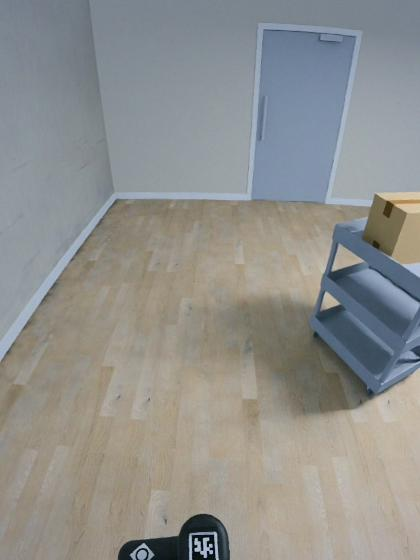

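Call:
move --blocking false --r2 '{"base":{"translate_m":2.0},"joints":{"wrist_yaw_rad":0.0,"gripper_m":0.14},"pace":"fast"}' --cameras '[]'

Call:
wait --seconds 8 --cameras '["r2_head_camera","r2_head_right_camera"]'

Scene clock: 134.93 s.
move: r2 moving
r1: as last shown
r1.turned_by_imu: +0.000
r1.lidar_m: 0.89 0.94 1.21 2.35 2.51 2.06 1.97 2.09 2.44 2.35 1.14 0.89
r1.motor_effort: lift_m=+23(23) arm_m=-4(4) wheel_0=+2(3) wheel_1=+0(1) wheel_2=+2(2)
r1.servo_current: wrist_yaw_rad=33(59) wrist_pitch_rad=52(52) wrist_roll_rad=59(59) gripper_m=59(59)
r1.wrist_depth_mm: 668 661 661 - - - - / - - - - - - - / - - - - - - - / - - - - - - - / - - - - - - - / - - 183 198 171 - - / - 132 163 145 145 - -
r2.base_odometry: x=-0.255 y=-1.064 heading=-2.858
r2.turned_by_wheels: +0.000
r2.turned_by_imu: +0.001
r2.base_tilt: forward=-0.7 right=+0.0
r2.lidar_m: 4.00 1.89 1.42 1.36 1.51 1.81 1.76 1.92 2.79 3.30 1.29 1.35
r2.base_status: translate_m moving
r2.joint_positions: lift_m=+0.860 arm_m=+0.000 wrist_yaw_rad=+2.602 wrist_pitch_rad=+0.001 wrist_roll_rad=+0.000 gripper_m=+0.075
r2.joint_status: wrist_yaw_rad moving; gripper_m moving
r2.measured_speeds: translate_m=+0.164 strafe_m=+0.001 rotate_rad=+0.004 lift_m=+0.000 arm_m=+0.000 wrist_yaw_rad=-1.734 wrist_pitch_rad=+0.000 wrist_roll_rad=+0.000
r2.motor_effort: lift_m=+21(21) arm_m=-4(4) wheel_0=+8(10) wheel_1=+7(10) wheel_2=-12(15)
r2.servo_current: wrist_yaw_rad=85(143) wrist_pitch_rad=39(52) wrist_roll_rad=46(59) gripper_m=98(111)
r2.hand_pose: x=-0.0317 y=+0.2231 z=+1.0376 quat_wxyz=(+0.266, -0.001, +0.000, +0.964) (m; r2's base frame)
r2.wrist_depth_mm: - - - - - - - / - - - - - - - / 228 - - - - - - / - - - - - - - / - - - - - - - / - - 189 - 189 - - / - - - - - - -
pictures: none
No camera images: "cameras" was empty.

Scene clock: 140.93 s.
earlier move: r2 done
r1.base_odometry: x=-1.076 y=+1.188 heading=-2.343
r1.turned_by_wheels: +0.000
r1.turned_by_imu: +0.000
r1.base_tilt: forward=-1.6 right=+1.3
r1.lidar_m: 0.87 0.94 1.15 2.37 2.48 2.06 1.96 2.08 2.44 2.34 1.12 0.91
r1.base_status: not commanded
r1.joint_positions: lift_m=+0.690 arm_m=+0.000 wrist_yaw_rad=+0.003 wrist_pitch_rad=+0.002 wrist_roll_rad=+1.565 gripper_m=-0.019
r1.joint_status: not commanded
r1.measured_speeds: all 0
r1.motor_effort: lift_m=+23(23) arm_m=-4(4) wheel_0=+1(3) wheel_1=+0(1) wheel_2=+2(2)
r1.servo_current: wrist_yaw_rad=46(72) wrist_pitch_rad=39(52) wrist_roll_rad=46(78) gripper_m=52(59)
r1.hand_pose: x=+0.4595 y=-0.0867 z=+0.8672 quat_wxyz=(+0.709, +0.705, +0.002, +0.000) (m; r1's base frame)
r1.wrist_depth_mm: 654 661 661 - - - - / - - - - - - - / - - - - - - - / - - - - - - - / - - - - - - - / - - 183 199 171 - - / - 132 162 145 144 - -
r2.base_odometry: x=-2.135 y=-1.610 heading=-2.858
r2.turned_by_wheels: +0.000
r2.turned_by_imu: +0.003
r2.base_tilt: forward=-0.7 right=+0.0
r2.lidar_m: 2.09 1.69 1.29 1.26 1.37 1.93 3.76 1.30 0.88 3.49 2.76 2.12
r2.base_status: done
r2.joint_positions: lift_m=+0.860 arm_m=+0.000 wrist_yaw_rad=+0.003 wrist_pitch_rad=+0.001 wrist_roll_rad=+0.000 gripper_m=+0.140
r2.joint_status: all done
r2.measured_speeds: all 0
r2.motor_effort: lift_m=+21(21) arm_m=-4(4) wheel_0=+3(11) wheel_1=+2(10) wheel_2=-1(16)
r2.servo_current: wrist_yaw_rad=52(156) wrist_pitch_rad=39(52) wrist_roll_rad=46(65) gripper_m=46(117)
r2.hand_pose: x=+0.4596 y=-0.0866 z=+1.0377 quat_wxyz=(+1.000, +0.000, +0.001, +0.001) (m; r2's base frame)
r2.wrist_depth_mm: - - - - - - - / - 1983 - - - - - / - - - - - - - / - - - - - - - / - - - - - - - / - 1921 176 157 187 182 - / - - - - - - -
wait: 6.00 of 8 s (r2 has come to rest)
pictures: r2_head_camera, r2_head_right_camera
Images, in order (width x height): r2_head_camera 420x560, r2_head_right_camera 420x672.

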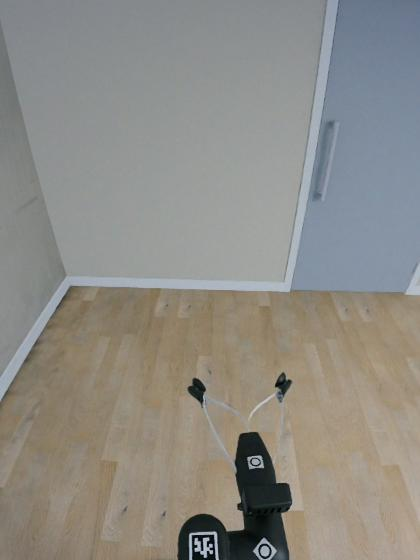

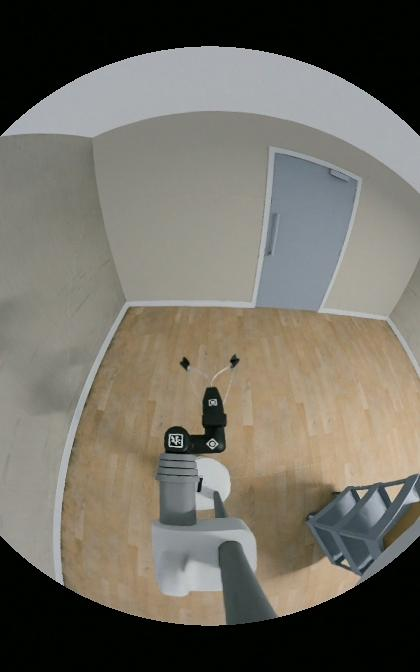

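Call:
move --blocking false --r2 '{"base":{"translate_m":1.4,"strafe_m":-0.62}}' --cameras '[]'

Call:
wait --seconds 8 --cameras '["r2_head_camera","r2_wrist_camera"]'

Scene clock: 148.60 s.
move: r2 moving
r1: as last shown
r1.lidar_m: 0.86 0.92 1.21 2.35 2.50 2.03 1.97 2.08 2.45 2.36 1.11 0.91
r1.motor_effort: lift_m=+23(23) arm_m=-4(4) wheel_0=+2(2) wheel_1=+0(0) wheel_2=+2(2)
r1.servo_current: wrist_yaw_rad=52(59) wrist_pitch_rad=39(46) wrist_roll_rad=52(65) gripper_m=52(59)
r1.wrist_depth_mm: 661 668 661 - - - - / - - - - - - - / - - - - - - - / - - - - - - - / - - - - - - - / - - 183 198 171 - - / - 132 162 145 144 - -
r2.base_odometry: x=-2.169 y=-1.606 heading=-2.858
r2.turned_by_wheels: +0.000
r2.turned_by_imu: +0.001
r2.base_tilt: forward=-0.7 right=+0.1
r2.lidar_m: 2.06 1.65 1.30 1.26 1.38 1.98 3.79 1.22 0.87 3.46 2.73 2.10
r2.base_status: translate_m moving; strafe_m moving
r2.joint_positions: lift_m=+0.860 arm_m=+0.000 wrist_yaw_rad=+0.003 wrist_pitch_rad=+0.001 wrist_roll_rad=+0.000 gripper_m=+0.140
r2.joint_status: not commanded
r2.measured_speeds: translate_m=+0.123 strafe_m=-0.054 rotate_rad=+0.007 lift_m=+0.000 arm_m=+0.000 wrist_yaw_rad=+0.000 wrist_pitch_rad=+0.000 wrist_roll_rad=+0.000
r2.motor_effort: lift_m=+21(21) arm_m=-4(4) wheel_0=+7(12) wheel_1=+6(6) wheel_2=-12(13)
r2.servo_current: wrist_yaw_rad=46(59) wrist_pitch_rad=39(46) wrist_roll_rad=46(52) gripper_m=52(52)
r2.hand_pose: x=+0.4596 y=-0.0866 z=+1.0377 quat_wxyz=(+1.000, +0.000, +0.001, +0.001) (m; r2's base frame)
r2.wrist_depth_mm: - - - - - - - / - 1983 - - - - - / - 1983 - - - - - / - 1921 - - - - - / - 1863 - - - - - / - 201 176 157 188 182 - / - - - - - - -
pictures: none
No camera images: "cameras" was empty.

Scene clock: 154.60 s.
earlier move: r2 done
r1.base_odometry: x=-1.076 y=+1.188 heading=-2.343
r1.turned_by_wheels: +0.000
r1.turned_by_imu: +0.000
r1.base_tilt: forward=-1.5 right=+1.3
r1.lidar_m: 0.88 0.93 1.21 2.36 2.47 2.04 1.97 2.12 2.43 2.35 1.12 0.91
r1.base_status: not commanded
r1.joint_positions: lift_m=+0.690 arm_m=+0.000 wrist_yaw_rad=+0.003 wrist_pitch_rad=+0.002 wrist_roll_rad=+1.565 gripper_m=-0.019
r1.joint_status: not commanded
r1.measured_speeds: all 0
r1.motor_effort: lift_m=+23(23) arm_m=-4(4) wheel_0=+2(3) wheel_1=+0(1) wheel_2=+2(2)
r1.servo_current: wrist_yaw_rad=52(72) wrist_pitch_rad=46(52) wrist_roll_rad=46(72) gripper_m=52(59)
r1.hand_pose: x=+0.4595 y=-0.0867 z=+0.8672 quat_wxyz=(+0.709, +0.705, +0.002, +0.000) (m; r1's base frame)
r1.wrist_depth_mm: 654 654 668 - - - - / - - - - - - - / - - - - - - - / - - - - - - - / - - - - - - - / - - 183 198 171 - - / - 132 163 145 144 - -
r2.base_odometry: x=-3.653 y=-1.406 heading=-2.858
r2.turned_by_wheels: +0.000
r2.turned_by_imu: +0.002
r2.base_tilt: forward=-0.7 right=+0.0
r2.lidar_m: 0.62 0.70 1.01 1.75 1.88 2.78 1.79 1.78 3.04 1.94 0.86 0.59
r2.base_status: done
r2.joint_positions: lift_m=+0.860 arm_m=+0.000 wrist_yaw_rad=+0.003 wrist_pitch_rad=+0.001 wrist_roll_rad=+0.000 gripper_m=+0.140
r2.joint_status: not commanded
r2.measured_speeds: all 0
r2.motor_effort: lift_m=+21(21) arm_m=-4(4) wheel_0=+1(14) wheel_1=+4(7) wheel_2=-2(13)
r2.servo_current: wrist_yaw_rad=52(65) wrist_pitch_rad=46(52) wrist_roll_rad=46(65) gripper_m=52(59)
r2.hand_pose: x=+0.4596 y=-0.0866 z=+1.0377 quat_wxyz=(+1.000, +0.000, +0.001, +0.001) (m; r2's base frame)
r2.wrist_depth_mm: 455 442 427 413 402 384 382 / 459 439 424 418 399 387 384 / 459 442 433 415 402 387 387 / 462 449 430 418 402 389 387 / 466 455 433 421 402 397 387 / 469 452 436 421 192 394 389 / 477 455 442 - - 332 394
wait: 6.00 of 8 s (r2 has come to rest)
pictures: r2_head_camera, r2_wrist_camera
Images, in order (width x height): r2_head_camera 420x560, r2_wrist_camera 616x392.

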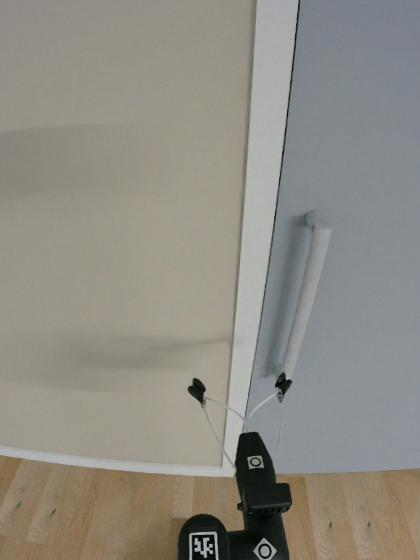

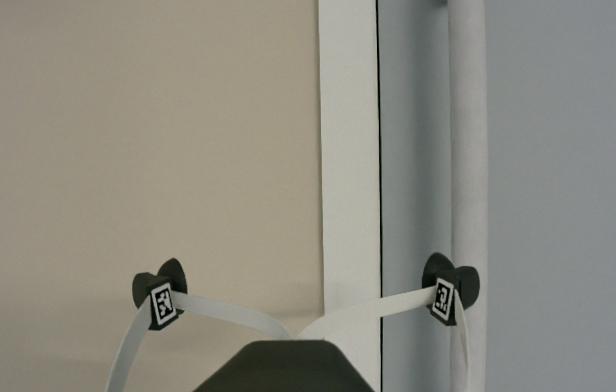

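Call:
move --blocking false --r2 '{"base":{"strafe_m":-0.085}}' --cameras '[]'

Call:
wait --seconds 3 --cameras '["r2_wrist_camera"]'

Scene clock: 178.20 s.
move: r2 moving
r1: as last shown
r1.base_tilt: forward=-1.6 right=+1.2
r1.lidar_m: 0.87 0.93 1.20 2.36 2.49 2.05 1.97 2.09 2.44 2.36 1.11 0.90
r1.motor_effort: lift_m=+23(23) arm_m=-4(4) wheel_0=+2(2) wheel_1=+0(1) wheel_2=+2(2)
r1.servo_current: wrist_yaw_rad=46(72) wrist_pitch_rad=46(46) wrist_roll_rad=52(65) gripper_m=52(59)
r1.wrist_depth_mm: 654 661 661 - - - - / - - - - - - - / - - - - - - - / - - - - - - - / - - - - - - - / - - 183 198 171 - - / - 132 163 145 144 - -
r2.base_odometry: x=-3.663 y=-1.372 heading=-2.858
r2.turned_by_wheels: +0.000
r2.turned_by_imu: +0.001
r2.base_tilt: forward=-0.7 right=+0.0
r2.lidar_m: 0.64 0.70 1.02 1.78 1.93 2.80 1.80 1.77 2.99 1.94 0.86 0.58
r2.base_status: strafe_m moving
r2.joint_positions: lift_m=+0.860 arm_m=+0.000 wrist_yaw_rad=+0.003 wrist_pitch_rad=+0.001 wrist_roll_rad=+0.000 gripper_m=+0.140
r2.joint_status: not commanded
r2.measured_speeds: translate_m=+0.000 strafe_m=-0.140 rotate_rad=+0.001 lift_m=+0.000 arm_m=+0.000 wrist_yaw_rad=+0.000 wrist_pitch_rad=+0.000 wrist_roll_rad=+0.000
r2.motor_effort: lift_m=+21(21) arm_m=-4(4) wheel_0=+9(14) wheel_1=-10(13) wheel_2=+0(1)
r2.servo_current: wrist_yaw_rad=46(46) wrist_pitch_rad=33(46) wrist_roll_rad=46(52) gripper_m=52(59)
r2.hand_pose: x=+0.4596 y=-0.0866 z=+1.0377 quat_wxyz=(+1.000, +0.000, +0.001, +0.001) (m; r2's base frame)
r2.wrist_depth_mm: 455 436 421 402 397 384 377 / 452 436 427 402 399 389 379 / 452 442 430 399 404 389 382 / 459 445 427 404 404 392 384 / 466 449 433 407 332 394 387 / 466 452 430 404 192 394 389 / 473 452 442 - 327 399 392
pictures: none
No camera images: "cameras" was empty.

Scene clock: 179.07 s.
earlier move: r2 done
r1.base_odometry: x=-1.076 y=+1.188 heading=-2.343
r1.turned_by_wheels: +0.000
r1.turned_by_imu: +0.000
r1.base_tilt: forward=-1.6 right=+1.3
r1.lidar_m: 0.87 0.93 1.23 2.36 2.49 2.04 1.97 2.09 2.41 2.36 1.11 0.92
r1.base_status: not commanded
r1.joint_positions: lift_m=+0.690 arm_m=+0.000 wrist_yaw_rad=+0.003 wrist_pitch_rad=+0.002 wrist_roll_rad=+1.565 gripper_m=-0.019
r1.joint_status: not commanded
r1.measured_speeds: all 0
r1.motor_effort: lift_m=+23(24) arm_m=-3(4) wheel_0=+2(3) wheel_1=+0(1) wheel_2=+2(2)
r1.servo_current: wrist_yaw_rad=52(72) wrist_pitch_rad=46(52) wrist_roll_rad=33(65) gripper_m=52(59)
r1.hand_pose: x=+0.4595 y=-0.0867 z=+0.8672 quat_wxyz=(+0.709, +0.705, +0.002, +0.000) (m; r1's base frame)
r1.wrist_depth_mm: 661 661 668 - - - - / - - - - - - - / - - - - - - - / - - - - - - - / - - - - - - - / - - 183 198 171 - - / - 132 163 145 145 - -
r2.base_odometry: x=-3.676 y=-1.325 heading=-2.858
r2.turned_by_wheels: +0.000
r2.turned_by_imu: +0.000
r2.base_tilt: forward=-0.7 right=+0.1
r2.lidar_m: 0.57 0.68 1.04 1.85 1.98 2.89 1.76 1.81 2.96 1.95 0.87 0.57
r2.base_status: done
r2.joint_positions: lift_m=+0.860 arm_m=+0.000 wrist_yaw_rad=+0.003 wrist_pitch_rad=+0.001 wrist_roll_rad=+0.000 gripper_m=+0.140
r2.joint_status: not commanded
r2.measured_speeds: all 0
r2.motor_effort: lift_m=+21(21) arm_m=-4(4) wheel_0=+3(14) wheel_1=-2(13) wheel_2=+0(1)
r2.servo_current: wrist_yaw_rad=46(59) wrist_pitch_rad=39(46) wrist_roll_rad=39(59) gripper_m=46(59)
r2.hand_pose: x=+0.4596 y=-0.0866 z=+1.0377 quat_wxyz=(+1.000, +0.000, +0.001, +0.001) (m; r2's base frame)
r2.wrist_depth_mm: 442 430 418 402 392 387 377 / 445 433 421 404 394 389 375 / 449 433 421 407 397 389 379 / 452 439 421 404 394 392 382 / 455 442 427 404 399 392 384 / 455 445 427 166 327 394 389 / 462 445 436 - 404 399 389
wait: 0.87 of 3 s (r2 has come to rest)
pictures: r2_wrist_camera
Images, in order (width x height): r2_wrist_camera 616x392.

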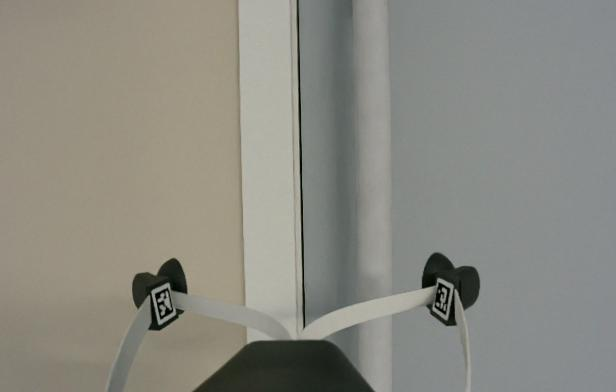

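Call:
move --blocking false --r2 '{"base":{"strafe_m":-0.063}}' --cameras '[]'

Call:
wait --seconds 3 --cameras '["r2_wrist_camera"]'

Call:
move --blocking false --r2 '{"base":{"translate_m":0.12},"pace":"slow","contact_limits":{"translate_m":0.2}}' --cameras '[]'

Call:
wait --seconds 4 --cameras '["r2_wrist_camera"]'

Scene clock: 186.50 s.
move: r2 moving
r1: as last shown
r1.base_tilt: forward=-1.5 right=+1.3
r1.lidar_m: 0.89 0.92 1.21 2.36 2.48 2.06 1.97 2.09 2.42 2.36 1.13 0.92
r1.motor_effort: lift_m=+23(23) arm_m=-3(4) wheel_0=+2(2) wheel_1=+0(1) wheel_2=+2(2)
r1.servo_current: wrist_yaw_rad=46(59) wrist_pitch_rad=39(46) wrist_roll_rad=46(72) gripper_m=59(59)
r1.wrist_depth_mm: 661 668 668 - - - - / - - - - - - - / - - - - - - - / - - - - - - - / - - - - - - - / - - 183 198 171 - - / - 132 163 145 145 - -
r2.base_odometry: x=-3.687 y=-1.290 heading=-2.858
r2.turned_by_wheels: +0.000
r2.turned_by_imu: +0.000
r2.base_tilt: forward=-0.7 right=+0.1
r2.lidar_m: 0.56 0.67 1.00 1.88 2.02 2.93 1.76 3.79 2.93 1.90 0.84 0.65
r2.base_status: strafe_m moving
r2.joint_positions: lift_m=+0.860 arm_m=+0.000 wrist_yaw_rad=+0.003 wrist_pitch_rad=+0.001 wrist_roll_rad=+0.000 gripper_m=+0.140
r2.joint_status: not commanded
r2.measured_speeds: translate_m=-0.001 strafe_m=-0.134 rotate_rad=+0.003 lift_m=+0.000 arm_m=+0.000 wrist_yaw_rad=+0.000 wrist_pitch_rad=+0.000 wrist_roll_rad=+0.000
r2.motor_effort: lift_m=+21(21) arm_m=-4(4) wheel_0=+9(15) wheel_1=-10(11) wheel_2=-1(2)
r2.servo_current: wrist_yaw_rad=52(52) wrist_pitch_rad=39(46) wrist_roll_rad=59(59) gripper_m=52(59)
r2.hand_pose: x=+0.4596 y=-0.0866 z=+1.0377 quat_wxyz=(+1.000, +0.000, +0.001, +0.001) (m; r2's base frame)
r2.wrist_depth_mm: 445 430 402 404 389 379 370 / 445 433 404 407 392 382 373 / 452 433 407 404 397 387 377 / 452 436 413 327 397 387 379 / 452 439 427 334 399 389 379 / 455 442 410 166 399 384 382 / 462 445 436 - 402 397 387
pictures: none
No camera images: "cameras" was empty.

Scene clock: 187.23 s.
earlier move: r2 done
r1.base_odometry: x=-1.076 y=+1.188 heading=-2.343
r1.turned_by_wheels: +0.000
r1.turned_by_imu: +0.000
r1.base_tilt: forward=-1.6 right=+1.3
r1.lidar_m: 0.87 0.93 1.22 2.35 2.48 2.05 1.97 2.09 2.45 2.33 1.11 0.92
r1.base_status: not commanded
r1.joint_positions: lift_m=+0.690 arm_m=+0.000 wrist_yaw_rad=+0.003 wrist_pitch_rad=+0.002 wrist_roll_rad=+1.565 gripper_m=-0.019
r1.joint_status: not commanded
r1.measured_speeds: all 0
r1.motor_effort: lift_m=+23(23) arm_m=-3(4) wheel_0=+2(2) wheel_1=+0(1) wheel_2=+2(2)
r1.servo_current: wrist_yaw_rad=59(59) wrist_pitch_rad=39(46) wrist_roll_rad=52(72) gripper_m=52(59)
r1.hand_pose: x=+0.4595 y=-0.0867 z=+0.8672 quat_wxyz=(+0.709, +0.705, +0.002, +0.000) (m; r1's base frame)
r1.wrist_depth_mm: 661 661 668 - - - - / - - - - - - - / - - - - - - - / - - - - - - - / - - - - - - - / - - 182 198 171 - - / - 132 163 144 145 - -
r2.base_odometry: x=-3.694 y=-1.264 heading=-2.858
r2.turned_by_wheels: +0.000
r2.turned_by_imu: +0.000
r2.base_tilt: forward=-0.7 right=+0.1
r2.lidar_m: 0.56 0.68 0.98 1.91 2.02 2.97 1.75 2.27 2.88 1.91 0.81 0.64
r2.base_status: done
r2.joint_positions: lift_m=+0.860 arm_m=+0.000 wrist_yaw_rad=+0.003 wrist_pitch_rad=+0.001 wrist_roll_rad=+0.000 gripper_m=+0.140
r2.joint_status: not commanded
r2.measured_speeds: all 0
r2.motor_effort: lift_m=+21(21) arm_m=-4(4) wheel_0=+1(15) wheel_1=+0(11) wheel_2=+0(2)
r2.servo_current: wrist_yaw_rad=46(72) wrist_pitch_rad=46(46) wrist_roll_rad=46(59) gripper_m=46(59)
r2.hand_pose: x=+0.4596 y=-0.0866 z=+1.0377 quat_wxyz=(+1.000, +0.000, +0.001, +0.001) (m; r2's base frame)
r2.wrist_depth_mm: 439 427 399 399 389 377 373 / 439 427 402 397 392 379 373 / 445 433 404 336 392 384 377 / 449 433 407 332 402 389 377 / 452 439 413 334 397 389 379 / 452 442 413 330 399 387 382 / 455 439 418 - 402 394 382
wait: 0.73 of 3 s (r2 has come to rest)
pictures: r2_wrist_camera
Images, in order (width x height): r2_wrist_camera 616x392.

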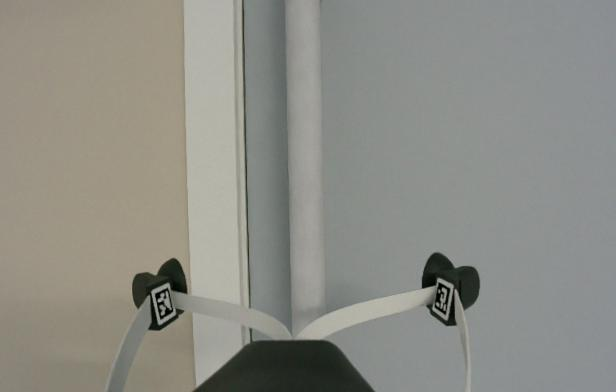

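Scene clock: 187.73 s.
move: r2 moving
r1: as last shown
r1.lidar_m: 0.87 0.92 1.20 2.37 2.48 2.06 1.96 2.12 2.43 2.34 1.13 0.91
r1.motor_effort: lift_m=+23(23) arm_m=-4(4) wheel_0=+2(3) wheel_1=+0(0) wheel_2=+2(2)
r1.servo_current: wrist_yaw_rad=65(72) wrist_pitch_rad=46(52) wrist_roll_rad=52(65) gripper_m=52(52)
r1.wrist_depth_mm: 661 661 661 - - - - / - - - - - - - / - - - - - - - / - - - - - - - / - - - - - - - / - - 182 198 171 - - / - 132 162 145 145 - -
r2.base_odometry: x=-3.706 y=-1.268 heading=-2.858
r2.turned_by_wheels: +0.000
r2.turned_by_imu: +0.000
r2.base_tilt: forward=-0.7 right=+0.1
r2.lidar_m: 0.54 0.67 0.96 1.91 2.01 2.99 1.76 2.33 2.89 1.87 0.83 0.65
r2.base_status: translate_m moving
r2.joint_positions: lift_m=+0.860 arm_m=+0.000 wrist_yaw_rad=+0.003 wrist_pitch_rad=+0.001 wrist_roll_rad=+0.000 gripper_m=+0.140
r2.joint_status: not commanded
r2.measured_speeds: translate_m=+0.048 strafe_m=+0.000 rotate_rad=+0.001 lift_m=+0.000 arm_m=+0.000 wrist_yaw_rad=+0.000 wrist_pitch_rad=+0.000 wrist_roll_rad=+0.000
r2.motor_effort: lift_m=+20(21) arm_m=-4(4) wheel_0=+3(11) wheel_1=+5(6) wheel_2=-9(10)
r2.servo_current: wrist_yaw_rad=39(52) wrist_pitch_rad=39(52) wrist_roll_rad=46(59) gripper_m=46(59)
r2.contact_limits: translate_m 0.2
r2.hand_pose: x=+0.4596 y=-0.0866 z=+1.0377 quat_wxyz=(+1.000, +0.000, +0.001, +0.001) (m; r2's base frame)
r2.wrist_depth_mm: 424 413 392 387 379 368 359 / 430 418 392 387 382 370 362 / 433 421 397 392 384 373 366 / 436 424 397 394 387 375 368 / 439 427 399 397 389 377 370 / 442 430 399 324 389 375 373 / 442 427 407 - 392 382 375
pictures: none
No camera images: "cameras" was empty.

Scene clock: 189.70 s.
earlier move: r2 done
r1.base_odometry: x=-1.076 y=+1.188 heading=-2.343
r1.turned_by_wheels: +0.000
r1.turned_by_imu: +0.000
r1.base_tilt: forward=-1.6 right=+1.2
r1.lidar_m: 0.87 0.94 1.20 2.36 2.47 2.03 1.96 2.12 2.44 2.35 1.14 0.91
r1.base_status: not commanded
r1.joint_positions: lift_m=+0.690 arm_m=+0.000 wrist_yaw_rad=+0.003 wrist_pitch_rad=+0.002 wrist_roll_rad=+1.565 gripper_m=-0.019
r1.joint_status: not commanded
r1.measured_speeds: all 0
r1.motor_effort: lift_m=+23(23) arm_m=-4(4) wheel_0=+2(3) wheel_1=+0(0) wheel_2=+2(2)
r1.servo_current: wrist_yaw_rad=46(72) wrist_pitch_rad=52(52) wrist_roll_rad=59(72) gripper_m=59(59)
r1.hand_pose: x=+0.4595 y=-0.0867 z=+0.8672 quat_wxyz=(+0.709, +0.705, +0.002, +0.000) (m; r1's base frame)
r1.wrist_depth_mm: 661 668 661 - - - - / - - - - - - - / - - - - - - - / - - - - - - - / - - - - - - - / - - 183 198 171 - - / - 132 163 144 144 - -
r2.base_odometry: x=-3.809 y=-1.298 heading=-2.858
r2.turned_by_wheels: +0.000
r2.turned_by_imu: +0.001
r2.base_tilt: forward=-0.7 right=+0.0
r2.lidar_m: 0.41 0.56 0.82 1.91 2.05 2.94 1.88 3.73 2.89 1.56 0.69 0.53
r2.base_status: done
r2.joint_positions: lift_m=+0.860 arm_m=+0.000 wrist_yaw_rad=+0.003 wrist_pitch_rad=+0.001 wrist_roll_rad=+0.000 gripper_m=+0.140
r2.joint_status: not commanded
r2.measured_speeds: all 0
r2.motor_effort: lift_m=+21(21) arm_m=-4(4) wheel_0=+4(11) wheel_1=+4(7) wheel_2=-5(10)
r2.servo_current: wrist_yaw_rad=59(59) wrist_pitch_rad=39(52) wrist_roll_rad=52(59) gripper_m=52(65)
r2.contact_limits: translate_m 0.2
r2.hand_pose: x=+0.4596 y=-0.0866 z=+1.0377 quat_wxyz=(+1.000, +0.000, +0.001, +0.001) (m; r2's base frame)
r2.wrist_depth_mm: 312 303 290 213 276 267 263 / 314 303 291 216 277 270 264 / 315 306 294 213 278 271 265 / 319 307 294 213 282 273 267 / 319 309 296 213 282 272 268 / 320 310 291 210 282 273 271 / 324 314 291 - 283 279 271
wait: 1.97 of 4 s (r2 has come to rest)
pictures: r2_wrist_camera
Images, in order (width x height): r2_wrist_camera 616x392.

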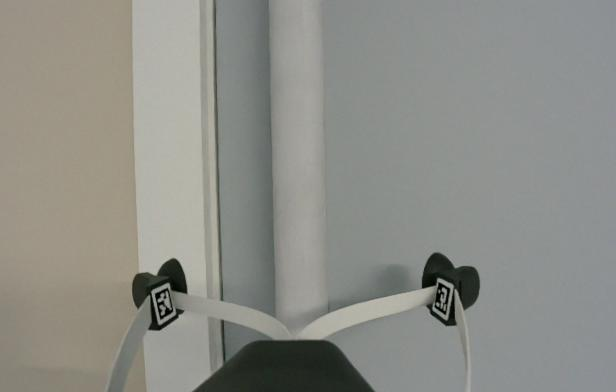

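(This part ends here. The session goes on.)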